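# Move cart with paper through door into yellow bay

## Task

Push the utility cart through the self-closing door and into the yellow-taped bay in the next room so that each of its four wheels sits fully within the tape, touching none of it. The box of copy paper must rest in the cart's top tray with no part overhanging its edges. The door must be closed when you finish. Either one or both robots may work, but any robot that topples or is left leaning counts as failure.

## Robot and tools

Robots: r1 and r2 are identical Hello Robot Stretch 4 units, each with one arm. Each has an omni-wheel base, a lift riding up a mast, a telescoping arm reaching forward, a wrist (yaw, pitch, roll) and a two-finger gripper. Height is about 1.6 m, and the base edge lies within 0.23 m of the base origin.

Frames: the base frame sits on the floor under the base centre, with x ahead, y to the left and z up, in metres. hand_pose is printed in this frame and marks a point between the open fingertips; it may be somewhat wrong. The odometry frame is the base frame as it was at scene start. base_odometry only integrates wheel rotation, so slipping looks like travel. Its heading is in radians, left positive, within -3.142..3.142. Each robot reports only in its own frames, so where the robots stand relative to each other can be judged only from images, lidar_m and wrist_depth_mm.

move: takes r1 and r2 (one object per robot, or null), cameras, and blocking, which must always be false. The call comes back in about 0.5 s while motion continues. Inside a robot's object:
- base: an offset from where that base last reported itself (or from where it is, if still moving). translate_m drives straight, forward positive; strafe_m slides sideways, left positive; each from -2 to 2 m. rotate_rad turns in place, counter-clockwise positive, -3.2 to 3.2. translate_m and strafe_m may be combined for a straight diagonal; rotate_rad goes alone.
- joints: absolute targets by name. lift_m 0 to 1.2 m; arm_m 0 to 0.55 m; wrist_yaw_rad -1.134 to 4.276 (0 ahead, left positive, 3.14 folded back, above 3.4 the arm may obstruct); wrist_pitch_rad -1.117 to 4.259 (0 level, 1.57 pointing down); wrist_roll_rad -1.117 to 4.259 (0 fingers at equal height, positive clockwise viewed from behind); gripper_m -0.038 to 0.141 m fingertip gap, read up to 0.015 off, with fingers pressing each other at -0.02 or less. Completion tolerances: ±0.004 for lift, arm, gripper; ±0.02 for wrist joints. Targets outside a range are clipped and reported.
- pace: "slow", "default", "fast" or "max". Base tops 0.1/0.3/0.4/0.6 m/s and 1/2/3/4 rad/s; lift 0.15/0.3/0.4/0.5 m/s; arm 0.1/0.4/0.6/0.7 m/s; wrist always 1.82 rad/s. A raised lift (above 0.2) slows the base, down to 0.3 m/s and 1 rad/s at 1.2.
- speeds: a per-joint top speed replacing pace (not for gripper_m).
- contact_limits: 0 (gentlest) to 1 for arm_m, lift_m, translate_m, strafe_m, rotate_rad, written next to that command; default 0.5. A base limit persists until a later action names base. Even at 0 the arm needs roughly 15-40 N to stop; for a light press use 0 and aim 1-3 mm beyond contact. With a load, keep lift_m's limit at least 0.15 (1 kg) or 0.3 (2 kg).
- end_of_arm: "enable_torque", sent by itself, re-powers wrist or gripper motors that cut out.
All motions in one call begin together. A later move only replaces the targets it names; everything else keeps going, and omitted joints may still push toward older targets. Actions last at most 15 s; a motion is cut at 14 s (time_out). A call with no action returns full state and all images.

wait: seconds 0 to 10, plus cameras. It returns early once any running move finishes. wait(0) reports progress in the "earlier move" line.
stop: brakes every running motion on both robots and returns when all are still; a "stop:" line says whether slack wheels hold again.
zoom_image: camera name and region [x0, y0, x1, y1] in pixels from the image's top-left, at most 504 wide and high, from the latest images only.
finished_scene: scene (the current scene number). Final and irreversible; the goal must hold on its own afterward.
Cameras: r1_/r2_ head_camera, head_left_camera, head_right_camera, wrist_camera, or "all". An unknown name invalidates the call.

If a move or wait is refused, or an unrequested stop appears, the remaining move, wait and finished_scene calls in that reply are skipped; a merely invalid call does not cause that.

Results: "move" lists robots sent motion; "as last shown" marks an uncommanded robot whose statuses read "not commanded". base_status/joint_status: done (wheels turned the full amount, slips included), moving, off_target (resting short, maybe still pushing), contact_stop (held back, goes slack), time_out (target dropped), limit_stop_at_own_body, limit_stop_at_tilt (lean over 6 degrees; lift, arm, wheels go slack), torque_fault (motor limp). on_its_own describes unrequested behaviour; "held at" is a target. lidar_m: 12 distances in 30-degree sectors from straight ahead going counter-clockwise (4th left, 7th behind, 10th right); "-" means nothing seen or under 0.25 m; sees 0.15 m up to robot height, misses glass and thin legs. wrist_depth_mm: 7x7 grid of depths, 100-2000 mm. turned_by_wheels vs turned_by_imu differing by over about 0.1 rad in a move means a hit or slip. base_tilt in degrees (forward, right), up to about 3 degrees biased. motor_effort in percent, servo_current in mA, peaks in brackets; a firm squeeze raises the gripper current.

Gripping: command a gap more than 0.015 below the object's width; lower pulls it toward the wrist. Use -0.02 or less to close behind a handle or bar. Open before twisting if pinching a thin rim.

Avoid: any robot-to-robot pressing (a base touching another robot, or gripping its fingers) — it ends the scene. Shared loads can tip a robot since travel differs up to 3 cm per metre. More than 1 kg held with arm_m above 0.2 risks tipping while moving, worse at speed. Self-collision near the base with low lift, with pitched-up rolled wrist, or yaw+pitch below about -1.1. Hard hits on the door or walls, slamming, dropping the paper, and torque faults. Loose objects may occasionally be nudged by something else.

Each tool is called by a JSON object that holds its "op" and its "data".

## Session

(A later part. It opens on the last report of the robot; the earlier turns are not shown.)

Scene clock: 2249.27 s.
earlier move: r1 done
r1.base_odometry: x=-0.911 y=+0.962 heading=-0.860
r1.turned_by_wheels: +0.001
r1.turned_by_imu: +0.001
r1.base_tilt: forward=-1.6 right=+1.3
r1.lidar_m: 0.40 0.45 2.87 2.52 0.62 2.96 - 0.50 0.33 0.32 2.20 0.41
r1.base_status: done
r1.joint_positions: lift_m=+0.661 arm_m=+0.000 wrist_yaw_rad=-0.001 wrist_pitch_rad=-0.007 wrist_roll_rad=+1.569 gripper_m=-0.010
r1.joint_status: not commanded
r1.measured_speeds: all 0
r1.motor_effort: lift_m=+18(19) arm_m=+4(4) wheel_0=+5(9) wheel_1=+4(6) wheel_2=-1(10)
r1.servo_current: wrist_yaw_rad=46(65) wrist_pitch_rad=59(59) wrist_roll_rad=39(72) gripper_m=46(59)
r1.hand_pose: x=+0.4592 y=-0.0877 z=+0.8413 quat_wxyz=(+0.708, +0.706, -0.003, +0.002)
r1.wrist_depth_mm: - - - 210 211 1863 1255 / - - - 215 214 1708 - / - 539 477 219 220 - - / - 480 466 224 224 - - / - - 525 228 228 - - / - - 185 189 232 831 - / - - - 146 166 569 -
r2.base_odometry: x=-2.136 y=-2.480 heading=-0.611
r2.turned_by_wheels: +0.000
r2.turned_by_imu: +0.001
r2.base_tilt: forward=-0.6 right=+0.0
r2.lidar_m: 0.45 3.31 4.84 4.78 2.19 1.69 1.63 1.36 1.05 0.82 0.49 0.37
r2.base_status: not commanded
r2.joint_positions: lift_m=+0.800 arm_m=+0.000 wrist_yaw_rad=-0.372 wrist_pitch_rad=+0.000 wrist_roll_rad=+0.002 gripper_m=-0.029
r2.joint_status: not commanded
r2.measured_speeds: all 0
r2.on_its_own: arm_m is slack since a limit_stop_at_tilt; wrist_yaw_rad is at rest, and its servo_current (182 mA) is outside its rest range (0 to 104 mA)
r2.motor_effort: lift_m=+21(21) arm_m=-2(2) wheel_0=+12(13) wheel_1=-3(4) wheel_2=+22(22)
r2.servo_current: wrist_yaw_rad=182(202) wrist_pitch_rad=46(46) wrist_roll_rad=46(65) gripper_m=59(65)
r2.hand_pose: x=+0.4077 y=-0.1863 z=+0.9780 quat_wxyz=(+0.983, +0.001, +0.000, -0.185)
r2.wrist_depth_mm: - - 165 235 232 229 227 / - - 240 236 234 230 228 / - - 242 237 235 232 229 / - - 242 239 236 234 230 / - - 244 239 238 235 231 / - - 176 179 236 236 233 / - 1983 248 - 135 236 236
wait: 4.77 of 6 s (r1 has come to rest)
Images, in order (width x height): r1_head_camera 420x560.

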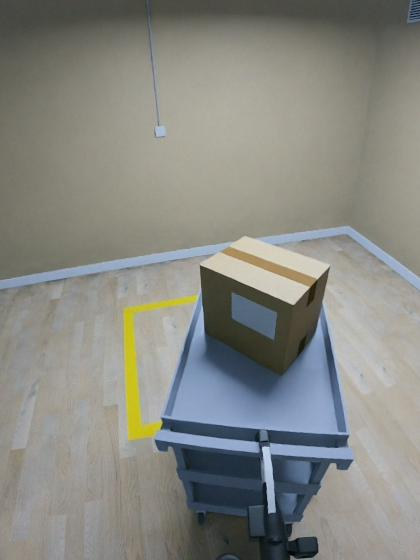

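{"op": "move", "data": {"blocking": false, "r1": {"base":{"translate_m":0.2},"pace":"slow"}}}

{"op": "wait", "data": {"seconds": 3.5}}

{"op": "move", "data": {"blocking": false, "r1": {"joints":{"gripper_m":0.141}}}}

{"op": "wait", "data": {"seconds": 1.6}}

{"op": "move", "data": {"blocking": false, "r1": {"base":{"translate_m":-0.15}}}}

{"op": "wait", "data": {"seconds": 1.6}}

{"op": "move", "data": {"blocking": false, "r1": {"base":{"rotate_rad":0.3}}}}

{"op": "wait", "data": {"seconds": 1.5, "cameras": ["r1_head_camera"]}}

Scene clock: 2267.07 s.
move: r1 moving
r1.base_odometry: x=-0.903 y=+0.953 heading=-0.860
r1.turned_by_wheels: +0.000
r1.turned_by_imu: +0.000
r1.base_tilt: forward=-1.6 right=+1.3
r1.lidar_m: 0.40 0.45 2.88 2.52 0.64 2.94 - 0.50 0.33 0.32 2.20 0.42
r1.base_status: translate_m moving
r1.joint_positions: lift_m=+0.661 arm_m=+0.000 wrist_yaw_rad=-0.001 wrist_pitch_rad=-0.007 wrist_roll_rad=+1.569 gripper_m=-0.010
r1.joint_status: not commanded
r1.measured_speeds: translate_m=+0.049 strafe_m=+0.000 rotate_rad=+0.001 lift_m=+0.000 arm_m=+0.000 wrist_yaw_rad=+0.000 wrist_pitch_rad=+0.000 wrist_roll_rad=+0.000
r1.motor_effort: lift_m=+18(18) arm_m=+4(4) wheel_0=+10(10) wheel_1=+5(7) wheel_2=-7(8)
r1.servo_current: wrist_yaw_rad=52(65) wrist_pitch_rad=52(52) wrist_roll_rad=39(59) gripper_m=46(52)
r1.hand_pose: x=+0.4592 y=-0.0877 z=+0.8413 quat_wxyz=(+0.708, +0.706, -0.003, +0.002)
r1.wrist_depth_mm: - - - 210 210 1921 1255 / - - - 216 215 1708 - / - 544 480 219 220 - - / - 480 466 223 224 - - / - - 535 228 229 - - / - - 185 189 231 831 - / - - - 146 165 564 -
r2: as last shown
r2.on_its_own: arm_m is slack since a limit_stop_at_tilt
pictures: none

Scene clock: 2269.83 s.
earlier move: r1 done
r1.base_odometry: x=-0.780 y=+0.811 heading=-0.860
r1.turned_by_wheels: +0.000
r1.turned_by_imu: +0.000
r1.base_tilt: forward=-1.6 right=+1.2
r1.lidar_m: 0.40 0.45 2.92 2.57 0.73 3.11 - 0.49 0.36 0.46 2.15 0.41
r1.base_status: done
r1.joint_positions: lift_m=+0.661 arm_m=+0.000 wrist_yaw_rad=-0.001 wrist_pitch_rad=-0.007 wrist_roll_rad=+1.569 gripper_m=-0.010
r1.joint_status: not commanded
r1.measured_speeds: all 0
r1.motor_effort: lift_m=+18(19) arm_m=+4(4) wheel_0=+6(10) wheel_1=+2(8) wheel_2=-2(8)
r1.servo_current: wrist_yaw_rad=52(72) wrist_pitch_rad=46(65) wrist_roll_rad=46(65) gripper_m=46(52)
r1.hand_pose: x=+0.4592 y=-0.0877 z=+0.8413 quat_wxyz=(+0.708, +0.706, -0.003, +0.002)
r1.wrist_depth_mm: - - - 209 210 1808 1255 / - - - 214 214 1756 - / - 535 473 218 218 - - / - 477 462 224 224 - - / - - 535 228 229 - - / - - 186 189 232 831 - / - - - 146 166 564 -
r2.base_odometry: x=-2.136 y=-2.480 heading=-0.611
r2.turned_by_wheels: +0.000
r2.turned_by_imu: +0.000
r2.base_tilt: forward=-0.6 right=+0.0
r2.lidar_m: 0.44 3.29 4.82 4.80 2.20 1.68 1.64 1.35 1.04 0.81 0.51 0.37
r2.base_status: not commanded
r2.joint_positions: lift_m=+0.800 arm_m=+0.000 wrist_yaw_rad=-0.372 wrist_pitch_rad=+0.000 wrist_roll_rad=+0.002 gripper_m=-0.029
r2.joint_status: not commanded
r2.measured_speeds: all 0
r2.on_its_own: arm_m is slack since a limit_stop_at_tilt; wrist_yaw_rad is at rest, and its servo_current (182 mA) is outside its rest range (0 to 104 mA)
r2.motor_effort: lift_m=+20(21) arm_m=-2(2) wheel_0=+13(13) wheel_1=-3(4) wheel_2=+22(22)
r2.servo_current: wrist_yaw_rad=182(195) wrist_pitch_rad=39(52) wrist_roll_rad=52(65) gripper_m=65(72)
r2.hand_pose: x=+0.4077 y=-0.1863 z=+0.9780 quat_wxyz=(+0.983, +0.001, +0.000, -0.185)
r2.wrist_depth_mm: - - 165 235 233 229 226 / - - 239 236 234 230 228 / - - 242 237 234 232 229 / - - 243 238 236 234 231 / - - 244 239 238 235 232 / - - 176 180 237 236 233 / - 1983 248 - 135 237 234
wait: 2.77 of 3.5 s (r1 has come to rest)
pictures: none

Scene clock: 2270.33 s.
move: r1 moving
r1.base_odometry: x=-0.780 y=+0.811 heading=-0.860
r1.turned_by_wheels: +0.000
r1.turned_by_imu: +0.000
r1.base_tilt: forward=-1.6 right=+1.3
r1.lidar_m: 0.40 0.45 2.96 2.56 0.73 3.06 - 0.50 0.37 0.46 2.13 0.43
r1.base_status: not commanded
r1.joint_positions: lift_m=+0.661 arm_m=+0.000 wrist_yaw_rad=-0.001 wrist_pitch_rad=-0.007 wrist_roll_rad=+1.569 gripper_m=+0.012
r1.joint_status: gripper_m moving
r1.measured_speeds: all 0
r1.motor_effort: lift_m=+18(18) arm_m=+4(4) wheel_0=+6(6) wheel_1=+2(3) wheel_2=-2(2)
r1.servo_current: wrist_yaw_rad=65(65) wrist_pitch_rad=52(52) wrist_roll_rad=46(65) gripper_m=91(91)
r1.hand_pose: x=+0.4592 y=-0.0877 z=+0.8413 quat_wxyz=(+0.708, +0.706, -0.003, +0.002)
r1.wrist_depth_mm: - - - 213 213 1808 1255 / - - - 217 217 1661 - / - 539 477 222 223 - - / - 480 466 228 228 - - / - - 530 232 232 - - / - - 189 189 183 831 - / - - 186 150 168 574 -
r2: as last shown
r2.on_its_own: arm_m is slack since a limit_stop_at_tilt
pictures: none

Scene clock: 2271.93 s.
earlier move: r1 moving
r1.base_odometry: x=-0.780 y=+0.811 heading=-0.860
r1.turned_by_wheels: +0.000
r1.turned_by_imu: +0.000
r1.base_tilt: forward=-1.6 right=+1.2
r1.lidar_m: 0.41 0.46 2.92 2.56 0.75 3.10 - 0.50 0.35 0.46 2.14 0.41
r1.base_status: not commanded
r1.joint_positions: lift_m=+0.661 arm_m=+0.000 wrist_yaw_rad=-0.001 wrist_pitch_rad=+0.000 wrist_roll_rad=+1.569 gripper_m=+0.141
r1.joint_status: gripper_m moving
r1.measured_speeds: all 0
r1.motor_effort: lift_m=+18(18) arm_m=+4(4) wheel_0=+5(6) wheel_1=+2(3) wheel_2=-2(2)
r1.servo_current: wrist_yaw_rad=59(72) wrist_pitch_rad=46(52) wrist_roll_rad=46(65) gripper_m=52(98)
r1.hand_pose: x=+0.4592 y=-0.0877 z=+0.8394 quat_wxyz=(+0.708, +0.706, +0.000, +0.000)
r1.wrist_depth_mm: - - - 220 222 1708 1160 / - - - 224 226 820 - / - 539 512 229 231 - - / - 466 469 236 237 - - / - 549 535 240 241 - - / - 209 184 245 208 195 - / - - - 143 - 1921 -
r2.base_odometry: x=-2.136 y=-2.480 heading=-0.611
r2.turned_by_wheels: +0.000
r2.turned_by_imu: +0.000
r2.base_tilt: forward=-0.6 right=+0.0
r2.lidar_m: 0.43 3.28 4.85 4.77 2.19 1.68 1.66 1.30 1.04 0.86 0.50 0.38
r2.base_status: not commanded
r2.joint_positions: lift_m=+0.800 arm_m=+0.000 wrist_yaw_rad=-0.372 wrist_pitch_rad=+0.000 wrist_roll_rad=+0.002 gripper_m=-0.029
r2.joint_status: not commanded
r2.measured_speeds: all 0
r2.on_its_own: arm_m is slack since a limit_stop_at_tilt
r2.motor_effort: lift_m=+20(21) arm_m=-2(2) wheel_0=+13(13) wheel_1=-3(3) wheel_2=+22(22)
r2.servo_current: wrist_yaw_rad=189(195) wrist_pitch_rad=39(52) wrist_roll_rad=46(59) gripper_m=52(65)
r2.hand_pose: x=+0.4077 y=-0.1863 z=+0.9780 quat_wxyz=(+0.983, +0.001, +0.000, -0.185)
r2.wrist_depth_mm: - - 164 235 232 229 229 / - - 239 236 234 231 229 / - - 241 236 235 232 229 / - - 243 239 236 234 230 / - - 244 239 238 235 231 / - - 176 179 238 236 234 / - 1921 248 - 135 236 235
wait: 1.60 s; no rest
pictures: none

Scene clock: 2272.43 s.
earlier move: r1 done
move: r1 moving
r1.base_odometry: x=-0.801 y=+0.834 heading=-0.860
r1.turned_by_wheels: +0.000
r1.turned_by_imu: +0.000
r1.base_tilt: forward=-1.6 right=+1.3
r1.lidar_m: 0.43 0.50 2.95 2.57 0.71 3.04 - 0.47 0.35 0.40 2.16 0.45
r1.base_status: translate_m moving
r1.joint_positions: lift_m=+0.661 arm_m=+0.000 wrist_yaw_rad=-0.001 wrist_pitch_rad=+0.000 wrist_roll_rad=+1.569 gripper_m=+0.141
r1.joint_status: all done
r1.measured_speeds: translate_m=-0.122 strafe_m=+0.001 rotate_rad=+0.001 lift_m=+0.000 arm_m=+0.000 wrist_yaw_rad=+0.000 wrist_pitch_rad=+0.000 wrist_roll_rad=+0.000
r1.motor_effort: lift_m=+18(18) arm_m=+4(4) wheel_0=-6(9) wheel_1=-4(7) wheel_2=+9(9)
r1.servo_current: wrist_yaw_rad=46(72) wrist_pitch_rad=46(46) wrist_roll_rad=59(59) gripper_m=46(46)
r1.hand_pose: x=+0.4592 y=-0.0877 z=+0.8393 quat_wxyz=(+0.708, +0.706, +0.000, +0.000)
r1.wrist_depth_mm: - - - 246 252 480 273 / - - - 251 256 1708 - / - 597 539 256 854 - - / - 504 496 263 878 - - / - - 569 - 904 - - / - 210 615 - 208 195 - / - - - 143 - 1921 -
r2: as last shown
r2.on_its_own: arm_m is slack since a limit_stop_at_tilt
pictures: none

Scene clock: 2273.77 s.
earlier move: r1 done
r1.base_odometry: x=-0.878 y=+0.924 heading=-0.860
r1.turned_by_wheels: +0.000
r1.turned_by_imu: +0.000
r1.base_tilt: forward=-1.6 right=+1.3
r1.lidar_m: 0.54 0.59 2.89 2.54 0.65 2.92 - 0.48 0.35 0.32 2.20 0.57
r1.base_status: done
r1.joint_positions: lift_m=+0.661 arm_m=+0.000 wrist_yaw_rad=-0.001 wrist_pitch_rad=+0.000 wrist_roll_rad=+1.569 gripper_m=+0.141
r1.joint_status: all done
r1.measured_speeds: all 0
r1.motor_effort: lift_m=+18(19) arm_m=+4(4) wheel_0=-3(9) wheel_1=-1(8) wheel_2=+1(10)
r1.servo_current: wrist_yaw_rad=59(78) wrist_pitch_rad=39(46) wrist_roll_rad=59(65) gripper_m=46(46)
r1.hand_pose: x=+0.4592 y=-0.0877 z=+0.8393 quat_wxyz=(+0.708, +0.706, +0.000, +0.000)
r1.wrist_depth_mm: - - - - - 1708 1205 / - - - 314 389 375 379 / - - 707 375 - - - / - - 621 325 - - - / - - 691 334 - - - / - 210 759 336 402 194 - / - - - 143 - - -
r2.base_odometry: x=-2.136 y=-2.480 heading=-0.611
r2.turned_by_wheels: +0.000
r2.turned_by_imu: +0.000
r2.base_tilt: forward=-0.6 right=+0.0
r2.lidar_m: 0.46 3.30 4.86 4.79 2.19 1.71 1.64 1.32 1.05 0.83 0.51 0.35
r2.base_status: not commanded
r2.joint_positions: lift_m=+0.800 arm_m=+0.000 wrist_yaw_rad=-0.372 wrist_pitch_rad=+0.000 wrist_roll_rad=+0.002 gripper_m=-0.029
r2.joint_status: not commanded
r2.measured_speeds: all 0
r2.on_its_own: arm_m is slack since a limit_stop_at_tilt; wrist_yaw_rad is at rest, and its servo_current (176 mA) is outside its rest range (0 to 104 mA)
r2.motor_effort: lift_m=+21(21) arm_m=-2(2) wheel_0=+12(13) wheel_1=-3(4) wheel_2=+22(22)
r2.servo_current: wrist_yaw_rad=176(189) wrist_pitch_rad=39(46) wrist_roll_rad=52(65) gripper_m=59(65)
r2.hand_pose: x=+0.4077 y=-0.1863 z=+0.9780 quat_wxyz=(+0.983, +0.001, +0.000, -0.185)
r2.wrist_depth_mm: - - 165 234 232 229 226 / - - 240 236 233 230 228 / - - 240 237 236 232 229 / - - 243 239 236 233 231 / - - 244 239 237 235 232 / - - 176 179 237 236 234 / - 1921 248 - 135 236 235
wait: 1.33 of 1.6 s (r1 has come to rest)
pictures: none

Scene clock: 2274.27 s.
move: r1 moving
r1.base_odometry: x=-0.878 y=+0.924 heading=-0.634
r1.turned_by_wheels: +0.226
r1.turned_by_imu: +0.227
r1.base_tilt: forward=-1.6 right=+1.3
r1.lidar_m: 0.54 2.77 2.63 0.63 0.65 3.46 0.74 0.39 0.34 0.33 2.26 0.54
r1.base_status: rotate_rad moving
r1.joint_positions: lift_m=+0.661 arm_m=+0.000 wrist_yaw_rad=-0.001 wrist_pitch_rad=+0.000 wrist_roll_rad=+1.569 gripper_m=+0.141
r1.joint_status: not commanded
r1.measured_speeds: translate_m=+0.001 strafe_m=-0.001 rotate_rad=+0.576 lift_m=+0.000 arm_m=+0.000 wrist_yaw_rad=+0.000 wrist_pitch_rad=+0.000 wrist_roll_rad=+0.000
r1.motor_effort: lift_m=+18(18) arm_m=+4(4) wheel_0=-7(8) wheel_1=-3(7) wheel_2=-2(7)
r1.servo_current: wrist_yaw_rad=46(52) wrist_pitch_rad=39(52) wrist_roll_rad=39(59) gripper_m=46(46)
r1.hand_pose: x=+0.4592 y=-0.0877 z=+0.8393 quat_wxyz=(+0.708, +0.706, +0.000, +0.000)
r1.wrist_depth_mm: - - 621 - - - - / - - 569 345 - - - / - - 654 312 - - - / - - 768 330 - - - / - - - 342 - 1921 - / - 209 - 357 462 196 - / - - - 142 - 1808 1205
r2: as last shown
r2.on_its_own: arm_m is slack since a limit_stop_at_tilt
pictures: none

Scene clock: 2274.83 s.
earlier move: r1 done
r1.base_odometry: x=-0.878 y=+0.924 heading=-0.560
r1.turned_by_wheels: +0.074
r1.turned_by_imu: +0.074
r1.base_tilt: forward=-1.6 right=+1.3
r1.lidar_m: 0.56 2.83 2.60 0.67 0.70 3.75 0.63 0.37 0.32 0.36 2.30 0.54
r1.base_status: done
r1.joint_positions: lift_m=+0.661 arm_m=+0.000 wrist_yaw_rad=-0.001 wrist_pitch_rad=+0.000 wrist_roll_rad=+1.569 gripper_m=+0.141
r1.joint_status: not commanded
r1.measured_speeds: all 0
r1.motor_effort: lift_m=+18(19) arm_m=+4(4) wheel_0=-4(8) wheel_1=-1(7) wheel_2=+0(7)
r1.servo_current: wrist_yaw_rad=39(65) wrist_pitch_rad=46(52) wrist_roll_rad=52(59) gripper_m=46(46)
r1.hand_pose: x=+0.4592 y=-0.0877 z=+0.8393 quat_wxyz=(+0.708, +0.706, +0.000, +0.000)
r1.wrist_depth_mm: - 569 544 - - - - / - - 627 342 - - - / - - 741 315 - - - / - - - 338 - - - / - - - 359 449 452 - / - 209 - 389 - 197 1229 / - - - 149 - 1756 1229
r2.base_odometry: x=-2.136 y=-2.480 heading=-0.611
r2.turned_by_wheels: +0.000
r2.turned_by_imu: +0.000
r2.base_tilt: forward=-0.6 right=+0.0
r2.lidar_m: 0.46 3.34 4.87 4.78 2.17 1.69 1.64 1.35 1.04 0.80 0.51 0.38
r2.base_status: not commanded
r2.joint_positions: lift_m=+0.800 arm_m=+0.000 wrist_yaw_rad=-0.372 wrist_pitch_rad=+0.000 wrist_roll_rad=+0.002 gripper_m=-0.029
r2.joint_status: not commanded
r2.measured_speeds: all 0
r2.on_its_own: arm_m is slack since a limit_stop_at_tilt; wrist_yaw_rad is at rest, and its servo_current (176 mA) is outside its rest range (0 to 104 mA)
r2.motor_effort: lift_m=+20(21) arm_m=-2(2) wheel_0=+13(13) wheel_1=-3(3) wheel_2=+22(22)
r2.servo_current: wrist_yaw_rad=176(195) wrist_pitch_rad=39(46) wrist_roll_rad=39(59) gripper_m=59(65)
r2.hand_pose: x=+0.4077 y=-0.1863 z=+0.9780 quat_wxyz=(+0.983, +0.001, +0.000, -0.185)
r2.wrist_depth_mm: - - 164 235 233 229 228 / - - 240 236 234 230 229 / - - 242 236 236 233 229 / - - 243 238 236 233 230 / - - 244 239 238 235 232 / - - 176 179 237 236 235 / - 1921 248 - 135 236 236
wait: 0.57 of 1.5 s (r1 has come to rest)
Images, in order (width x height): r1_head_camera 420x560.

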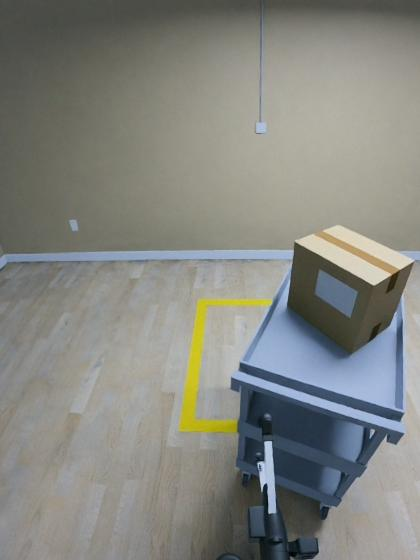

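{"op": "move", "data": {"blocking": false, "r1": {"joints":{"wrist_yaw_rad":-0.7}}}}

{"op": "wait", "data": {"seconds": 1.5}}

{"op": "move", "data": {"blocking": false, "r1": {"base":{"translate_m":0.13,"strafe_m":-0.03},"pace":"slow"}}}

{"op": "wait", "data": {"seconds": 2.5, "cameras": ["r1_head_camera","r1_wrist_camera"]}}

Scene clock: 2291.03 s.
move: r1 moving
r1.base_odometry: x=-0.878 y=+0.924 heading=-0.560
r1.turned_by_wheels: +0.000
r1.turned_by_imu: -0.001
r1.base_tilt: forward=-1.6 right=+1.3
r1.lidar_m: 0.57 2.83 2.60 0.65 0.67 3.77 0.64 0.38 0.33 0.40 2.29 0.56
r1.base_status: not commanded
r1.joint_positions: lift_m=+0.661 arm_m=+0.000 wrist_yaw_rad=-0.566 wrist_pitch_rad=+0.000 wrist_roll_rad=+1.569 gripper_m=+0.141
r1.joint_status: wrist_yaw_rad moving
r1.measured_speeds: translate_m=+0.000 strafe_m=+0.000 rotate_rad=+0.000 lift_m=+0.000 arm_m=+0.000 wrist_yaw_rad=-1.439 wrist_pitch_rad=+0.000 wrist_roll_rad=+0.000
r1.motor_effort: lift_m=+18(18) arm_m=+4(4) wheel_0=-4(4) wheel_1=-1(1) wheel_2=+0(0)
r1.servo_current: wrist_yaw_rad=85(117) wrist_pitch_rad=39(46) wrist_roll_rad=46(65) gripper_m=39(52)
r1.hand_pose: x=+0.3673 y=-0.2285 z=+0.8393 quat_wxyz=(+0.680, +0.678, -0.197, -0.198)
r1.wrist_depth_mm: - - - - - 1661 1205 / - - - - - 1661 1182 / - - - 430 452 439 - / - - 768 364 - - - / - - 668 364 - - - / - 211 691 362 211 194 - / - - 778 142 - - -
r2: as last shown
r2.turned_by_imu: +0.002
r2.on_its_own: arm_m is slack since a limit_stop_at_tilt
pictures: none

Scene clock: 2291.57 s.
earlier move: r1 done
r1.base_odometry: x=-0.878 y=+0.924 heading=-0.560
r1.turned_by_wheels: +0.000
r1.turned_by_imu: +0.000
r1.base_tilt: forward=-1.6 right=+1.3
r1.lidar_m: 0.58 2.83 2.59 0.66 0.70 3.73 0.65 0.37 0.32 0.38 2.30 0.54
r1.base_status: not commanded
r1.joint_positions: lift_m=+0.661 arm_m=+0.000 wrist_yaw_rad=-0.697 wrist_pitch_rad=+0.000 wrist_roll_rad=+1.569 gripper_m=+0.141
r1.joint_status: all done
r1.measured_speeds: all 0
r1.motor_effort: lift_m=+18(19) arm_m=+4(4) wheel_0=-4(4) wheel_1=-1(1) wheel_2=+0(0)
r1.servo_current: wrist_yaw_rad=52(117) wrist_pitch_rad=39(46) wrist_roll_rad=33(65) gripper_m=46(52)
r1.hand_pose: x=+0.3358 y=-0.2522 z=+0.8393 quat_wxyz=(+0.665, +0.664, -0.241, -0.242)
r1.wrist_depth_mm: - - - - - 1661 1182 / - - - - - 1708 1182 / - - - - - 1708 1205 / - - - - - 1618 1205 / - - - 452 - 469 462 / - 209 723 387 211 195 - / - - 647 142 - - -
r2.base_odometry: x=-2.136 y=-2.480 heading=-0.611
r2.turned_by_wheels: +0.000
r2.turned_by_imu: +0.000
r2.base_tilt: forward=-0.6 right=+0.0
r2.lidar_m: 0.45 3.30 4.84 4.80 2.17 1.68 1.65 1.35 1.05 0.82 0.51 0.37
r2.base_status: not commanded
r2.joint_positions: lift_m=+0.800 arm_m=+0.000 wrist_yaw_rad=-0.372 wrist_pitch_rad=+0.000 wrist_roll_rad=+0.002 gripper_m=-0.029
r2.joint_status: not commanded
r2.measured_speeds: all 0
r2.on_its_own: arm_m is slack since a limit_stop_at_tilt; wrist_yaw_rad is at rest, and its servo_current (182 mA) is outside its rest range (0 to 104 mA)
r2.motor_effort: lift_m=+20(21) arm_m=-2(2) wheel_0=+12(13) wheel_1=-3(3) wheel_2=+22(22)
r2.servo_current: wrist_yaw_rad=182(189) wrist_pitch_rad=46(46) wrist_roll_rad=39(52) gripper_m=59(65)
r2.hand_pose: x=+0.4077 y=-0.1863 z=+0.9780 quat_wxyz=(+0.983, +0.001, +0.000, -0.185)
r2.wrist_depth_mm: - - 165 234 232 230 227 / - - 239 236 233 229 229 / - - 241 237 235 232 230 / - - 243 239 236 233 230 / - - 245 239 236 235 232 / - - 176 179 238 236 233 / - 1921 249 - 135 236 234
wait: 0.53 of 1.5 s (r1 has come to rest)
pictures: none

Scene clock: 2292.07 s.
move: r1 moving
r1.base_odometry: x=-0.869 y=+0.915 heading=-0.560
r1.turned_by_wheels: +0.000
r1.turned_by_imu: +0.000
r1.base_tilt: forward=-1.6 right=+1.3
r1.lidar_m: 0.56 2.85 2.61 0.65 0.70 3.76 0.65 0.36 0.35 0.49 2.30 0.54
r1.base_status: translate_m moving; strafe_m moving
r1.joint_positions: lift_m=+0.661 arm_m=+0.000 wrist_yaw_rad=-0.697 wrist_pitch_rad=+0.000 wrist_roll_rad=+1.569 gripper_m=+0.141
r1.joint_status: not commanded
r1.measured_speeds: translate_m=+0.049 strafe_m=-0.011 rotate_rad=+0.001 lift_m=+0.000 arm_m=+0.000 wrist_yaw_rad=+0.000 wrist_pitch_rad=+0.000 wrist_roll_rad=+0.000
r1.motor_effort: lift_m=+18(19) arm_m=+4(4) wheel_0=+7(7) wheel_1=+3(4) wheel_2=-6(7)
r1.servo_current: wrist_yaw_rad=52(59) wrist_pitch_rad=39(46) wrist_roll_rad=46(52) gripper_m=39(46)
r1.hand_pose: x=+0.3358 y=-0.2522 z=+0.8393 quat_wxyz=(+0.665, +0.664, -0.241, -0.242)
r1.wrist_depth_mm: - - - - - 1708 1160 / - - - - - 1618 1182 / - - - - - 1708 1205 / - - - - - 1576 1160 / - - - 397 - 473 - / - 210 707 373 211 194 - / - - 640 142 - - -
r2: as last shown
r2.on_its_own: arm_m is slack since a limit_stop_at_tilt
pictures: none

Scene clock: 2294.17 s.
earlier move: r1 done
r1.base_odometry: x=-0.784 y=+0.830 heading=-0.560
r1.turned_by_wheels: +0.000
r1.turned_by_imu: +0.000
r1.base_tilt: forward=-1.6 right=+1.3
r1.lidar_m: 0.45 2.68 2.61 0.72 0.70 3.78 0.66 0.40 0.38 1.02 0.48 0.41
r1.base_status: done
r1.joint_positions: lift_m=+0.661 arm_m=+0.000 wrist_yaw_rad=-0.697 wrist_pitch_rad=+0.000 wrist_roll_rad=+1.569 gripper_m=+0.141
r1.joint_status: not commanded
r1.measured_speeds: all 0
r1.motor_effort: lift_m=+18(19) arm_m=+4(4) wheel_0=+2(8) wheel_1=+3(5) wheel_2=-1(7)
r1.servo_current: wrist_yaw_rad=65(65) wrist_pitch_rad=39(52) wrist_roll_rad=59(65) gripper_m=46(52)
r1.hand_pose: x=+0.3358 y=-0.2522 z=+0.8393 quat_wxyz=(+0.665, +0.664, -0.241, -0.242)
r1.wrist_depth_mm: - - - - - 1708 1182 / - - - - - 1661 1182 / - - - 297 - 1576 1098 / - - - 336 373 661 - / - - 741 - - - - / - 211 554 - 317 194 - / - 549 544 143 - - -
r2.base_odometry: x=-2.136 y=-2.480 heading=-0.611
r2.turned_by_wheels: +0.000
r2.turned_by_imu: +0.000
r2.base_tilt: forward=-0.6 right=+0.0
r2.lidar_m: 0.44 3.30 4.83 4.80 2.18 1.69 1.64 1.34 1.05 0.84 0.51 0.36
r2.base_status: not commanded
r2.joint_positions: lift_m=+0.800 arm_m=+0.000 wrist_yaw_rad=-0.372 wrist_pitch_rad=+0.000 wrist_roll_rad=+0.002 gripper_m=-0.029
r2.joint_status: not commanded
r2.measured_speeds: all 0
r2.on_its_own: arm_m is slack since a limit_stop_at_tilt; wrist_yaw_rad is at rest, and its servo_current (182 mA) is outside its rest range (0 to 104 mA)
r2.motor_effort: lift_m=+20(21) arm_m=-2(2) wheel_0=+12(13) wheel_1=-3(3) wheel_2=+22(22)
r2.servo_current: wrist_yaw_rad=182(189) wrist_pitch_rad=33(46) wrist_roll_rad=46(65) gripper_m=52(72)
r2.hand_pose: x=+0.4077 y=-0.1863 z=+0.9780 quat_wxyz=(+0.983, +0.001, +0.000, -0.185)
r2.wrist_depth_mm: - - 164 234 232 229 227 / - - 240 236 234 230 228 / - - 241 237 235 232 229 / - - 243 238 236 233 231 / - - 243 240 237 235 231 / - - 176 179 237 236 233 / - 1921 247 - 135 237 235
wait: 2.10 of 2.5 s (r1 has come to rest)
Images, in order (width x height): r1_head_camera 420x560, r1_wrist_camera 616x392.

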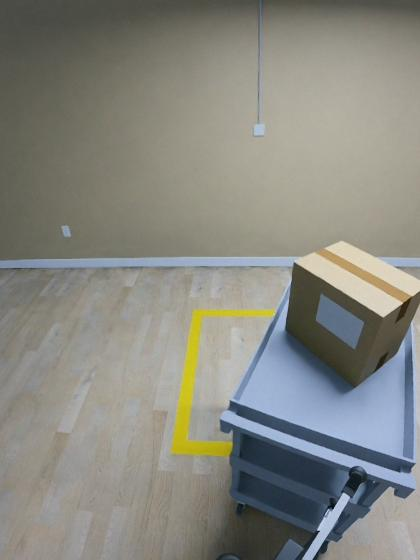

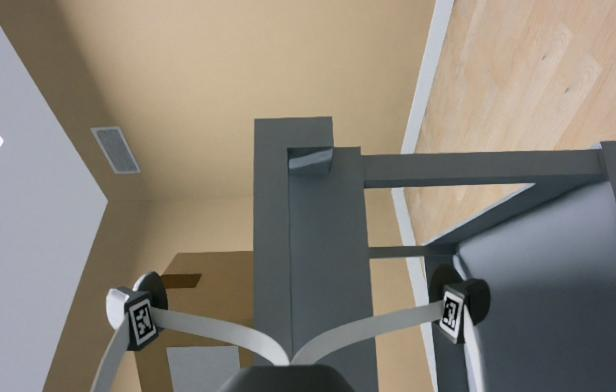

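{"op": "move", "data": {"blocking": false, "r1": {"base":{"translate_m":0.11},"pace":"slow"}}}

{"op": "wait", "data": {"seconds": 2.2}}

{"op": "move", "data": {"blocking": false, "r1": {"joints":{"gripper_m":-0.01}}}}

{"op": "wait", "data": {"seconds": 2}}

{"op": "move", "data": {"blocking": false, "r1": {"base":{"translate_m":0.3,"strafe_m":-0.05},"pace":"slow"}}}

{"op": "wait", "data": {"seconds": 5, "cameras": ["r1_head_camera"]}}

Scene clock: 2301.47 s.
move: r1 moving
r1.base_odometry: x=-0.773 y=+0.823 heading=-0.560
r1.turned_by_wheels: +0.000
r1.turned_by_imu: +0.000
r1.base_tilt: forward=-1.6 right=+1.3
r1.lidar_m: 0.41 2.69 2.61 0.77 0.72 3.79 0.65 0.41 0.38 1.07 0.45 0.41
r1.base_status: translate_m moving
r1.joint_positions: lift_m=+0.661 arm_m=+0.000 wrist_yaw_rad=-0.697 wrist_pitch_rad=+0.000 wrist_roll_rad=+1.569 gripper_m=+0.141
r1.joint_status: not commanded
r1.measured_speeds: translate_m=+0.050 strafe_m=+0.001 rotate_rad=+0.002 lift_m=+0.000 arm_m=+0.000 wrist_yaw_rad=+0.000 wrist_pitch_rad=+0.000 wrist_roll_rad=+0.000
r1.motor_effort: lift_m=+18(18) arm_m=+4(4) wheel_0=+7(7) wheel_1=+6(7) wheel_2=-6(7)
r1.servo_current: wrist_yaw_rad=39(72) wrist_pitch_rad=39(52) wrist_roll_rad=46(52) gripper_m=46(52)
r1.hand_pose: x=+0.3358 y=-0.2522 z=+0.8393 quat_wxyz=(+0.665, +0.664, -0.241, -0.242)
r1.wrist_depth_mm: - - - - - 1661 1205 / - - - - - 1708 1205 / - - - 287 - 1499 1098 / - - - 327 - 1618 - / - - 707 - - - - / - 209 535 - 304 195 - / - 530 530 142 - - -
r2: as last shown
r2.turned_by_imu: +0.001
r2.on_its_own: arm_m is slack since a limit_stop_at_tilt
pictures: none

Scene clock: 2303.33 s.
earlier move: r1 done
r1.base_odometry: x=-0.691 y=+0.771 heading=-0.560
r1.turned_by_wheels: +0.000
r1.turned_by_imu: +0.000
r1.base_tilt: forward=-1.6 right=+1.3
r1.lidar_m: 0.32 2.60 2.61 1.16 0.76 3.78 0.72 0.43 0.48 1.52 0.37 0.33
r1.base_status: done
r1.joint_positions: lift_m=+0.661 arm_m=+0.000 wrist_yaw_rad=-0.699 wrist_pitch_rad=+0.000 wrist_roll_rad=+1.569 gripper_m=+0.141
r1.joint_status: not commanded
r1.measured_speeds: all 0
r1.motor_effort: lift_m=+18(18) arm_m=+4(4) wheel_0=+3(7) wheel_1=+3(8) wheel_2=-4(7)
r1.servo_current: wrist_yaw_rad=39(72) wrist_pitch_rad=33(52) wrist_roll_rad=52(72) gripper_m=46(52)
r1.hand_pose: x=+0.3355 y=-0.2524 z=+0.8393 quat_wxyz=(+0.665, +0.664, -0.242, -0.242)
r1.wrist_depth_mm: - - - 211 - 1537 1138 / - - - 258 274 286 287 / - - - 253 257 1756 1281 / - - - 243 244 1863 - / - 615 488 232 232 - - / - 206 442 223 211 189 - / - 469 469 148 215 759 -
r2.base_odometry: x=-2.136 y=-2.480 heading=-0.611
r2.turned_by_wheels: +0.000
r2.turned_by_imu: +0.000
r2.base_tilt: forward=-0.6 right=+0.0
r2.lidar_m: 0.44 3.27 4.83 4.78 2.20 1.69 1.64 1.35 1.05 0.79 0.50 0.38
r2.base_status: not commanded
r2.joint_positions: lift_m=+0.800 arm_m=+0.000 wrist_yaw_rad=-0.372 wrist_pitch_rad=+0.000 wrist_roll_rad=+0.002 gripper_m=-0.029
r2.joint_status: not commanded
r2.measured_speeds: all 0
r2.on_its_own: arm_m is slack since a limit_stop_at_tilt; wrist_yaw_rad is at rest, and its servo_current (182 mA) is outside its rest range (0 to 104 mA)
r2.motor_effort: lift_m=+20(21) arm_m=-2(2) wheel_0=+13(13) wheel_1=-3(4) wheel_2=+22(22)
r2.servo_current: wrist_yaw_rad=182(195) wrist_pitch_rad=39(46) wrist_roll_rad=39(59) gripper_m=65(72)
r2.hand_pose: x=+0.4077 y=-0.1863 z=+0.9780 quat_wxyz=(+0.983, +0.001, +0.000, -0.185)
r2.wrist_depth_mm: - - 165 234 231 229 227 / - - 240 237 234 229 228 / - - 240 236 235 232 229 / - - 243 238 236 233 231 / - - 244 240 237 234 232 / - - 176 179 237 236 233 / - 1921 248 - 135 236 235
wait: 1.87 of 2.2 s (r1 has come to rest)
pictures: none

Scene clock: 2303.83 s.
move: r1 moving
r1.base_odometry: x=-0.691 y=+0.771 heading=-0.560
r1.turned_by_wheels: +0.000
r1.turned_by_imu: +0.000
r1.base_tilt: forward=-1.6 right=+1.3
r1.lidar_m: 0.34 2.59 2.61 1.15 0.75 3.81 0.74 0.45 0.48 1.54 0.35 0.32
r1.base_status: not commanded
r1.joint_positions: lift_m=+0.661 arm_m=+0.000 wrist_yaw_rad=-0.699 wrist_pitch_rad=+0.000 wrist_roll_rad=+1.569 gripper_m=+0.130
r1.joint_status: gripper_m moving
r1.measured_speeds: all 0
r1.motor_effort: lift_m=+18(19) arm_m=+4(4) wheel_0=+3(3) wheel_1=+3(4) wheel_2=-3(4)
r1.servo_current: wrist_yaw_rad=52(59) wrist_pitch_rad=46(46) wrist_roll_rad=39(65) gripper_m=78(78)
r1.hand_pose: x=+0.3355 y=-0.2524 z=+0.8393 quat_wxyz=(+0.665, +0.664, -0.242, -0.242)
r1.wrist_depth_mm: - - - 211 - 1576 1138 / - - - 260 274 285 286 / - - - 253 256 1808 1255 / - - - 242 244 1921 - / - 615 492 232 232 - - / - 206 439 223 211 187 - / - 469 469 148 213 768 -
r2: as last shown
r2.on_its_own: arm_m is slack since a limit_stop_at_tilt
pictures: none

Scene clock: 2305.73 s.
earlier move: r1 done
r1.base_odometry: x=-0.691 y=+0.771 heading=-0.560
r1.turned_by_wheels: +0.000
r1.turned_by_imu: +0.000
r1.base_tilt: forward=-1.6 right=+1.2
r1.lidar_m: 0.36 2.58 2.59 1.14 0.74 3.77 0.71 0.43 0.47 1.54 0.35 0.32
r1.base_status: not commanded
r1.joint_positions: lift_m=+0.661 arm_m=+0.000 wrist_yaw_rad=-0.700 wrist_pitch_rad=-0.004 wrist_roll_rad=+1.569 gripper_m=-0.009
r1.joint_status: all done
r1.measured_speeds: all 0
r1.motor_effort: lift_m=+18(19) arm_m=-4(4) wheel_0=-1(3) wheel_1=+2(4) wheel_2=+1(4)
r1.servo_current: wrist_yaw_rad=52(72) wrist_pitch_rad=46(59) wrist_roll_rad=65(65) gripper_m=59(228)
r1.hand_pose: x=+0.3352 y=-0.2526 z=+0.8405 quat_wxyz=(+0.665, +0.663, -0.244, -0.241)
r1.wrist_depth_mm: - - - - - 1661 1182 / - - - - 277 286 287 / - - - 259 262 1863 1366 / - - - 249 251 - - / - - 512 238 240 - - / - 477 185 189 232 - - / - 480 492 146 163 - -
r2.base_odometry: x=-2.136 y=-2.480 heading=-0.611
r2.turned_by_wheels: +0.000
r2.turned_by_imu: +0.000
r2.base_tilt: forward=-0.6 right=+0.0
r2.lidar_m: 0.45 3.32 4.82 4.78 2.20 1.69 1.65 1.34 1.02 0.82 0.49 0.36
r2.base_status: not commanded
r2.joint_positions: lift_m=+0.800 arm_m=+0.000 wrist_yaw_rad=-0.372 wrist_pitch_rad=+0.000 wrist_roll_rad=+0.002 gripper_m=-0.029
r2.joint_status: not commanded
r2.measured_speeds: all 0
r2.on_its_own: arm_m is slack since a limit_stop_at_tilt; wrist_yaw_rad is at rest, and its servo_current (182 mA) is outside its rest range (0 to 104 mA)
r2.motor_effort: lift_m=+20(21) arm_m=-2(2) wheel_0=+13(13) wheel_1=-3(4) wheel_2=+22(22)
r2.servo_current: wrist_yaw_rad=182(195) wrist_pitch_rad=39(46) wrist_roll_rad=46(65) gripper_m=59(65)
r2.hand_pose: x=+0.4077 y=-0.1863 z=+0.9780 quat_wxyz=(+0.983, +0.001, +0.000, -0.185)
r2.wrist_depth_mm: - - 165 234 232 230 227 / - - 240 236 233 230 229 / - - 241 236 236 231 229 / - - 242 238 236 233 231 / - - 244 239 237 236 232 / - - 176 179 238 237 233 / - 1983 248 - 135 236 236
wait: 1.90 of 2 s (r1 has come to rest)
pictures: none

Scene clock: 2306.23 s.
move: r1 moving
r1.base_odometry: x=-0.681 y=+0.763 heading=-0.560
r1.turned_by_wheels: +0.000
r1.turned_by_imu: +0.000
r1.base_tilt: forward=-1.6 right=+1.3
r1.lidar_m: 0.33 2.58 2.58 1.17 0.76 3.79 0.72 0.43 0.48 1.58 0.39 0.34
r1.base_status: translate_m moving; strafe_m moving
r1.joint_positions: lift_m=+0.661 arm_m=+0.000 wrist_yaw_rad=-0.700 wrist_pitch_rad=-0.004 wrist_roll_rad=+1.569 gripper_m=-0.009
r1.joint_status: not commanded
r1.measured_speeds: translate_m=+0.047 strafe_m=-0.008 rotate_rad=-0.006 lift_m=+0.000 arm_m=+0.000 wrist_yaw_rad=+0.000 wrist_pitch_rad=+0.000 wrist_roll_rad=+0.000
r1.motor_effort: lift_m=+18(18) arm_m=-2(4) wheel_0=+10(10) wheel_1=+3(6) wheel_2=-6(7)
r1.servo_current: wrist_yaw_rad=33(59) wrist_pitch_rad=39(52) wrist_roll_rad=59(65) gripper_m=52(65)
r1.hand_pose: x=+0.3351 y=-0.2526 z=+0.8405 quat_wxyz=(+0.665, +0.663, -0.244, -0.241)
r1.wrist_depth_mm: - - - 222 - 1808 1229 / - - - - 283 285 283 / - - - 259 264 1808 1336 / - - - 251 253 - - / - - 535 238 239 - - / - 462 186 187 231 - - / - 477 480 181 163 - -
r2: as last shown
r2.on_its_own: arm_m is slack since a limit_stop_at_tilt
pictures: none

Scene clock: 2310.03 s.
earlier move: r1 done
r1.base_odometry: x=-0.463 y=+0.570 heading=-0.560
r1.turned_by_wheels: +0.000
r1.turned_by_imu: -0.002
r1.base_tilt: forward=-1.6 right=+1.3
r1.lidar_m: 0.36 2.28 2.66 2.17 0.95 4.11 0.77 0.65 0.94 2.15 0.38 0.34
r1.base_status: done
r1.joint_positions: lift_m=+0.661 arm_m=+0.000 wrist_yaw_rad=-0.702 wrist_pitch_rad=-0.004 wrist_roll_rad=+1.569 gripper_m=-0.009
r1.joint_status: not commanded
r1.measured_speeds: all 0
r1.motor_effort: lift_m=+18(19) arm_m=+4(4) wheel_0=+1(10) wheel_1=+3(6) wheel_2=-4(10)
r1.servo_current: wrist_yaw_rad=39(72) wrist_pitch_rad=46(52) wrist_roll_rad=46(72) gripper_m=52(65)
r1.hand_pose: x=+0.3347 y=-0.2529 z=+0.8405 quat_wxyz=(+0.665, +0.663, -0.244, -0.242)
r1.wrist_depth_mm: - - - - - 1618 1160 / - - - 262 273 293 397 / - - - 256 256 1808 - / - - - 248 249 - - / - 569 492 238 238 854 - / - 480 186 186 231 820 - / - 156 496 181 163 - -
r2.base_odometry: x=-2.136 y=-2.480 heading=-0.611
r2.turned_by_wheels: +0.000
r2.turned_by_imu: +0.001
r2.base_tilt: forward=-0.6 right=+0.0
r2.lidar_m: 0.45 3.29 4.84 4.79 2.22 1.72 1.63 1.35 1.03 0.84 0.51 0.36
r2.base_status: not commanded
r2.joint_positions: lift_m=+0.800 arm_m=+0.000 wrist_yaw_rad=-0.372 wrist_pitch_rad=+0.000 wrist_roll_rad=+0.002 gripper_m=-0.029
r2.joint_status: not commanded
r2.measured_speeds: all 0
r2.on_its_own: arm_m is slack since a limit_stop_at_tilt; wrist_yaw_rad is at rest, and its servo_current (176 mA) is outside its rest range (0 to 104 mA)
r2.motor_effort: lift_m=+21(21) arm_m=-2(2) wheel_0=+12(13) wheel_1=-3(4) wheel_2=+22(22)
r2.servo_current: wrist_yaw_rad=176(195) wrist_pitch_rad=39(46) wrist_roll_rad=59(59) gripper_m=59(65)
r2.hand_pose: x=+0.4077 y=-0.1863 z=+0.9780 quat_wxyz=(+0.983, +0.001, +0.000, -0.185)
r2.wrist_depth_mm: - - 165 235 233 229 226 / - - 240 236 234 230 228 / - - 241 236 236 231 229 / - - 244 238 236 233 230 / - - 244 240 238 234 232 / - - 176 180 238 236 234 / - 1983 248 - 135 236 235
wait: 3.80 of 5 s (r1 has come to rest)
Images, in order (width x height): r1_head_camera 420x560.

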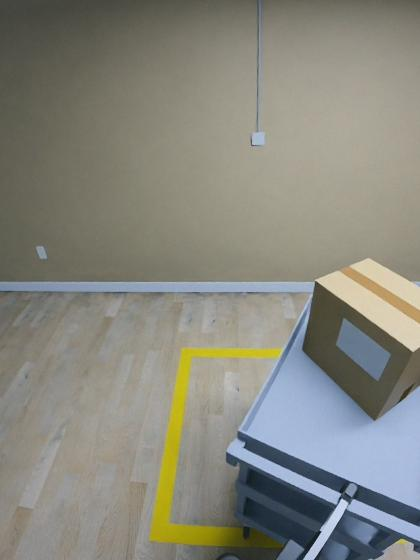

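{"op": "move", "data": {"blocking": false, "r1": {"base":{"translate_m":0.33},"pace":"slow"}}}

{"op": "wait", "data": {"seconds": 5, "cameras": ["r1_head_camera","r1_head_right_camera"]}}

Scene clock: 2326.90 s.
move: r1 moving
r1.base_odometry: x=-0.453 y=+0.563 heading=-0.560
r1.turned_by_wheels: +0.000
r1.turned_by_imu: -0.001
r1.base_tilt: forward=-1.6 right=+1.3
r1.lidar_m: 0.35 2.27 2.65 2.21 0.97 4.14 0.79 0.68 0.96 2.14 0.36 0.35
r1.base_status: translate_m moving
r1.joint_positions: lift_m=+0.661 arm_m=+0.000 wrist_yaw_rad=-0.703 wrist_pitch_rad=-0.004 wrist_roll_rad=+1.569 gripper_m=-0.009
r1.joint_status: not commanded
r1.measured_speeds: translate_m=+0.048 strafe_m=+0.000 rotate_rad=+0.000 lift_m=+0.000 arm_m=+0.000 wrist_yaw_rad=-0.001 wrist_pitch_rad=+0.000 wrist_roll_rad=+0.000
r1.motor_effort: lift_m=+18(18) arm_m=+4(4) wheel_0=+1(4) wheel_1=+4(5) wheel_2=-9(10)
r1.servo_current: wrist_yaw_rad=26(52) wrist_pitch_rad=46(46) wrist_roll_rad=59(59) gripper_m=59(59)
r1.hand_pose: x=+0.3345 y=-0.2531 z=+0.8405 quat_wxyz=(+0.665, +0.663, -0.245, -0.242)
r1.wrist_depth_mm: - - - - - 1576 1098 / - - - 263 274 294 397 / - - - 255 258 1808 - / - - - 248 249 - - / - 569 496 237 238 842 - / - 477 184 187 230 809 - / - 147 500 181 163 - -
r2: as last shown
r2.on_its_own: arm_m is slack since a limit_stop_at_tilt
pictures: none

Scene clock: 2330.97 s.
earlier move: r1 done
r1.base_odometry: x=-0.184 y=+0.394 heading=-0.560
r1.turned_by_wheels: +0.000
r1.turned_by_imu: -0.002
r1.base_tilt: forward=-1.6 right=+1.3
r1.lidar_m: 0.39 1.91 2.60 2.55 1.31 1.17 1.01 0.98 1.41 2.15 0.37 0.36
r1.base_status: done
r1.joint_positions: lift_m=+0.661 arm_m=+0.000 wrist_yaw_rad=-0.703 wrist_pitch_rad=-0.004 wrist_roll_rad=+1.569 gripper_m=-0.009
r1.joint_status: not commanded
r1.measured_speeds: all 0
r1.motor_effort: lift_m=+18(19) arm_m=+4(4) wheel_0=+2(5) wheel_1=+2(6) wheel_2=-5(11)
r1.servo_current: wrist_yaw_rad=59(78) wrist_pitch_rad=46(59) wrist_roll_rad=52(65) gripper_m=52(59)
r1.hand_pose: x=+0.3344 y=-0.2531 z=+0.8405 quat_wxyz=(+0.665, +0.663, -0.245, -0.242)
r1.wrist_depth_mm: - - - 242 245 248 248 / - - - 240 240 1863 1229 / - - - 238 238 1808 - / - - 530 238 236 - - / - 480 473 236 236 - - / - 512 183 187 232 - - / - 138 574 181 178 - -
r2.base_odometry: x=-2.136 y=-2.480 heading=-0.611
r2.turned_by_wheels: +0.000
r2.turned_by_imu: +0.001
r2.base_tilt: forward=-0.6 right=+0.0
r2.lidar_m: 0.46 3.30 4.84 4.77 2.20 1.69 1.65 1.35 1.05 0.83 0.49 0.39
r2.base_status: not commanded
r2.joint_positions: lift_m=+0.800 arm_m=+0.000 wrist_yaw_rad=-0.372 wrist_pitch_rad=+0.000 wrist_roll_rad=+0.002 gripper_m=-0.029
r2.joint_status: not commanded
r2.measured_speeds: all 0
r2.on_its_own: arm_m is slack since a limit_stop_at_tilt; wrist_yaw_rad is at rest, and its servo_current (182 mA) is outside its rest range (0 to 104 mA)
r2.motor_effort: lift_m=+20(21) arm_m=-2(2) wheel_0=+12(13) wheel_1=-3(4) wheel_2=+22(22)
r2.servo_current: wrist_yaw_rad=182(195) wrist_pitch_rad=46(46) wrist_roll_rad=46(59) gripper_m=52(65)
r2.hand_pose: x=+0.4077 y=-0.1863 z=+0.9780 quat_wxyz=(+0.983, +0.001, +0.000, -0.185)
r2.wrist_depth_mm: - - 164 234 233 229 227 / - - 241 236 233 230 229 / - - 242 236 235 232 229 / - - 243 238 236 234 231 / - - 244 240 237 234 232 / - - 176 179 239 235 232 / - 1983 249 - 135 236 235
wait: 4.07 of 5 s (r1 has come to rest)
Images, in order (width x height): r1_head_camera 420x560, r1_head_right_camera 420x672.

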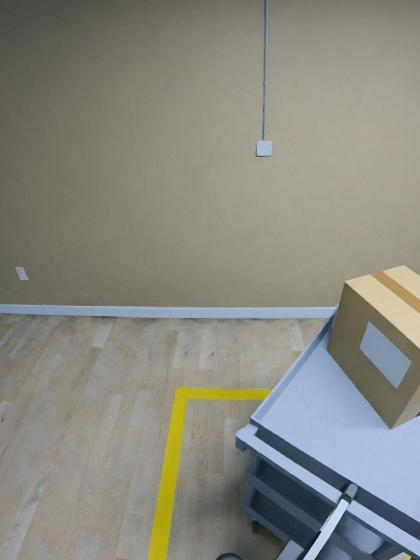

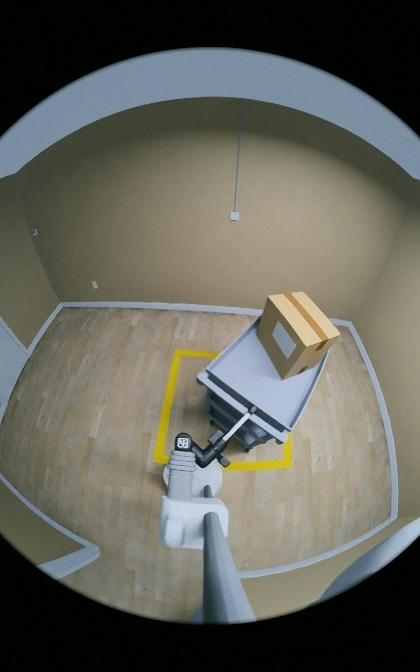

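{"op": "move", "data": {"blocking": false, "r1": {"base":{"strafe_m":-0.2},"pace":"slow"}}}

{"op": "wait", "data": {"seconds": 4, "cameras": ["r1_head_camera","r1_head_right_camera"]}}

Scene clock: 2344.00 s.
move: r1 moving
r1.base_odometry: x=-0.192 y=+0.382 heading=-0.560
r1.turned_by_wheels: +0.000
r1.turned_by_imu: -0.001
r1.base_tilt: forward=-1.6 right=+1.3
r1.lidar_m: 0.39 1.94 2.64 2.56 1.30 1.20 0.99 0.98 1.41 2.14 0.36 0.36
r1.base_status: strafe_m moving
r1.joint_positions: lift_m=+0.661 arm_m=+0.000 wrist_yaw_rad=-0.703 wrist_pitch_rad=-0.004 wrist_roll_rad=+1.569 gripper_m=-0.009
r1.joint_status: not commanded
r1.measured_speeds: translate_m=+0.000 strafe_m=-0.057 rotate_rad=+0.001 lift_m=+0.000 arm_m=+0.000 wrist_yaw_rad=+0.000 wrist_pitch_rad=+0.000 wrist_roll_rad=+0.000
r1.motor_effort: lift_m=+18(18) arm_m=+4(4) wheel_0=+11(11) wheel_1=-4(7) wheel_2=-2(5)
r1.servo_current: wrist_yaw_rad=59(65) wrist_pitch_rad=46(52) wrist_roll_rad=39(65) gripper_m=52(52)
r1.hand_pose: x=+0.3344 y=-0.2531 z=+0.8405 quat_wxyz=(+0.665, +0.663, -0.245, -0.242)
r1.wrist_depth_mm: - - - 240 243 248 246 / - - - 239 240 1756 1229 / - - - 238 237 1808 - / - - 525 236 236 - - / - 469 473 235 235 - - / - 504 185 187 232 - - / - 138 564 181 178 - -
r2: as last shown
r2.turned_by_imu: +0.002
r2.on_its_own: arm_m is slack since a limit_stop_at_tilt
pictures: none

Scene clock: 2346.63 s.
earlier move: r1 done
r1.base_odometry: x=-0.290 y=+0.225 heading=-0.560
r1.turned_by_wheels: +0.000
r1.turned_by_imu: -0.001
r1.base_tilt: forward=-1.6 right=+1.3
r1.lidar_m: 0.34 1.90 2.69 2.75 1.32 1.32 0.94 1.01 1.44 1.93 0.40 0.36
r1.base_status: done
r1.joint_positions: lift_m=+0.661 arm_m=+0.000 wrist_yaw_rad=-0.698 wrist_pitch_rad=-0.004 wrist_roll_rad=+1.569 gripper_m=-0.009
r1.joint_status: not commanded
r1.measured_speeds: all 0
r1.motor_effort: lift_m=+18(18) arm_m=+4(4) wheel_0=+5(11) wheel_1=-3(8) wheel_2=+1(5)
r1.servo_current: wrist_yaw_rad=52(78) wrist_pitch_rad=52(52) wrist_roll_rad=59(72) gripper_m=59(59)
r1.hand_pose: x=+0.3357 y=-0.2523 z=+0.8405 quat_wxyz=(+0.666, +0.663, -0.243, -0.241)
r1.wrist_depth_mm: - - 225 226 - 1661 1229 / - - - - 287 289 287 / - - - 262 267 1808 1255 / - - - 253 256 - - / - - 559 241 243 - - / - 466 187 189 232 - - / - 146 477 165 155 - -
r2.base_odometry: x=-2.136 y=-2.480 heading=-0.611
r2.turned_by_wheels: +0.000
r2.turned_by_imu: +0.000
r2.base_tilt: forward=-0.6 right=+0.0
r2.lidar_m: 0.47 3.32 4.83 4.77 2.18 1.67 1.65 1.33 1.04 0.83 0.47 0.39
r2.base_status: not commanded
r2.joint_positions: lift_m=+0.800 arm_m=+0.000 wrist_yaw_rad=-0.372 wrist_pitch_rad=+0.000 wrist_roll_rad=+0.002 gripper_m=-0.029
r2.joint_status: not commanded
r2.measured_speeds: all 0
r2.on_its_own: arm_m is slack since a limit_stop_at_tilt; wrist_yaw_rad is at rest, and its servo_current (176 mA) is outside its rest range (0 to 104 mA)
r2.motor_effort: lift_m=+20(21) arm_m=-2(2) wheel_0=+12(13) wheel_1=-3(4) wheel_2=+22(22)
r2.servo_current: wrist_yaw_rad=176(195) wrist_pitch_rad=46(46) wrist_roll_rad=52(59) gripper_m=65(72)
r2.hand_pose: x=+0.4077 y=-0.1863 z=+0.9780 quat_wxyz=(+0.983, +0.001, +0.000, -0.185)
r2.wrist_depth_mm: - - 164 234 232 229 228 / - - 240 236 234 230 229 / - - 242 236 236 231 229 / - - 243 238 236 234 231 / - - 246 238 237 234 231 / - - 176 179 237 236 233 / - 1863 249 - 134 236 235
wait: 2.63 of 4 s (r1 has come to rest)
Images, in order (width x height): r1_head_camera 420x560, r1_head_right_camera 420x672.

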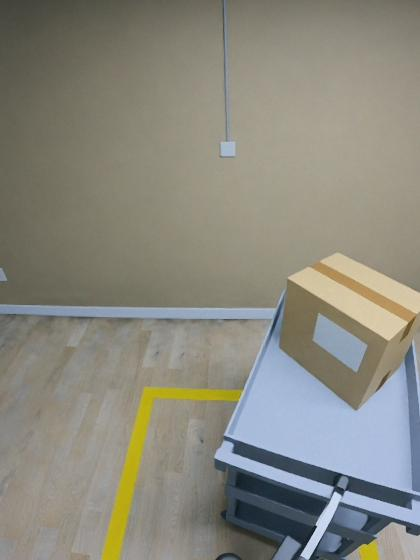

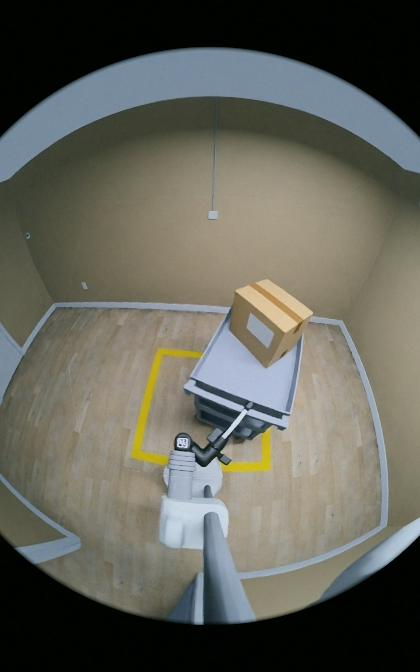

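{"op": "move", "data": {"blocking": false, "r1": {"base":{"strafe_m":-0.13},"pace":"slow"}}}

{"op": "wait", "data": {"seconds": 3, "cameras": ["r1_head_camera","r1_head_right_camera"]}}

Scene clock: 2356.53 s.
move: r1 moving
r1.base_odometry: x=-0.298 y=+0.213 heading=-0.559
r1.turned_by_wheels: +0.000
r1.turned_by_imu: +0.000
r1.base_tilt: forward=-1.6 right=+1.2
r1.lidar_m: 0.34 1.91 2.69 2.75 1.34 1.37 0.95 0.97 1.45 1.92 0.38 0.31
r1.base_status: strafe_m moving
r1.joint_positions: lift_m=+0.661 arm_m=+0.000 wrist_yaw_rad=-0.698 wrist_pitch_rad=-0.004 wrist_roll_rad=+1.569 gripper_m=-0.009
r1.joint_status: not commanded
r1.measured_speeds: translate_m=+0.000 strafe_m=-0.056 rotate_rad=-0.001 lift_m=+0.000 arm_m=+0.000 wrist_yaw_rad=+0.000 wrist_pitch_rad=+0.000 wrist_roll_rad=+0.000
r1.motor_effort: lift_m=+18(18) arm_m=+4(4) wheel_0=+14(14) wheel_1=-5(7) wheel_2=+1(2)
r1.servo_current: wrist_yaw_rad=52(65) wrist_pitch_rad=46(46) wrist_roll_rad=59(59) gripper_m=52(52)
r1.hand_pose: x=+0.3357 y=-0.2523 z=+0.8405 quat_wxyz=(+0.666, +0.663, -0.243, -0.241)
r1.wrist_depth_mm: - - - 227 - 1661 1229 / - - - - 287 287 289 / - - - - 272 1808 1255 / - - - 256 256 - - / - - 569 241 243 - - / - 459 191 189 233 - - / - 147 469 165 164 - -
r2: as last shown
r2.turned_by_imu: +0.001
r2.on_its_own: arm_m is slack since a limit_stop_at_tilt
pictures: none

Scene clock: 2358.47 s.
earlier move: r1 done
r1.base_odometry: x=-0.359 y=+0.115 heading=-0.559
r1.turned_by_wheels: +0.000
r1.turned_by_imu: +0.000
r1.base_tilt: forward=-1.6 right=+1.3
r1.lidar_m: 0.32 1.89 2.68 2.88 1.43 4.47 0.93 0.98 1.44 1.81 0.39 0.33
r1.base_status: done
r1.joint_positions: lift_m=+0.661 arm_m=+0.000 wrist_yaw_rad=-0.697 wrist_pitch_rad=-0.004 wrist_roll_rad=+1.569 gripper_m=-0.009
r1.joint_status: not commanded
r1.measured_speeds: all 0
r1.motor_effort: lift_m=+18(19) arm_m=+0(4) wheel_0=+5(14) wheel_1=-1(8) wheel_2=+2(3)
r1.servo_current: wrist_yaw_rad=65(72) wrist_pitch_rad=39(52) wrist_roll_rad=46(65) gripper_m=52(59)
r1.hand_pose: x=+0.3359 y=-0.2521 z=+0.8405 quat_wxyz=(+0.666, +0.663, -0.243, -0.240)
r1.wrist_depth_mm: - - - - - 1661 1229 / - - - 249 - 1661 1255 / - - - - 307 1499 1229 / - - - - 273 1863 1336 / - - - 250 249 - - / - 488 196 189 231 - - / - 146 182 182 212 - -
r2.base_odometry: x=-2.136 y=-2.480 heading=-0.611
r2.turned_by_wheels: +0.000
r2.turned_by_imu: +0.000
r2.base_tilt: forward=-0.6 right=+0.0
r2.lidar_m: 0.45 3.29 4.86 4.79 2.17 1.70 1.63 1.36 1.04 0.81 0.49 0.36
r2.base_status: not commanded
r2.joint_positions: lift_m=+0.800 arm_m=+0.000 wrist_yaw_rad=-0.372 wrist_pitch_rad=+0.000 wrist_roll_rad=+0.002 gripper_m=-0.029
r2.joint_status: not commanded
r2.measured_speeds: all 0
r2.on_its_own: arm_m is slack since a limit_stop_at_tilt; wrist_yaw_rad is at rest, and its servo_current (189 mA) is outside its rest range (0 to 104 mA)
r2.motor_effort: lift_m=+20(21) arm_m=-2(2) wheel_0=+12(13) wheel_1=-3(3) wheel_2=+22(22)
r2.servo_current: wrist_yaw_rad=189(195) wrist_pitch_rad=46(52) wrist_roll_rad=59(59) gripper_m=59(65)
r2.hand_pose: x=+0.4077 y=-0.1863 z=+0.9780 quat_wxyz=(+0.983, +0.001, +0.000, -0.185)
r2.wrist_depth_mm: - - 164 234 232 229 226 / - - 240 236 234 231 228 / - - 241 236 235 231 229 / - - 243 238 236 233 231 / - - 245 239 238 234 231 / - - 176 179 238 236 234 / - 1983 249 - 135 236 235
wait: 1.93 of 3 s (r1 has come to rest)
Images, in order (width x height): r1_head_camera 420x560, r1_head_right_camera 420x672.

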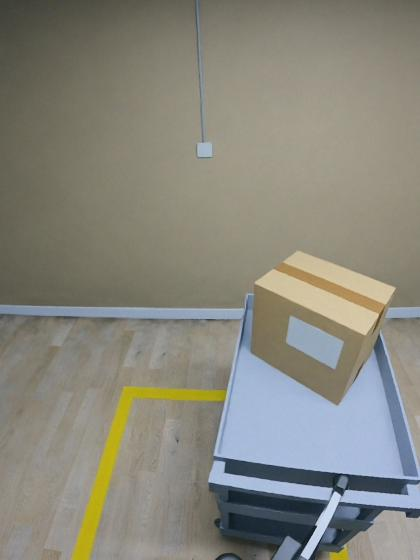

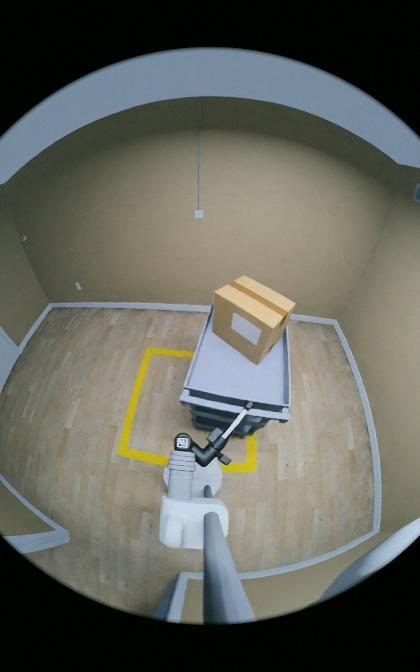

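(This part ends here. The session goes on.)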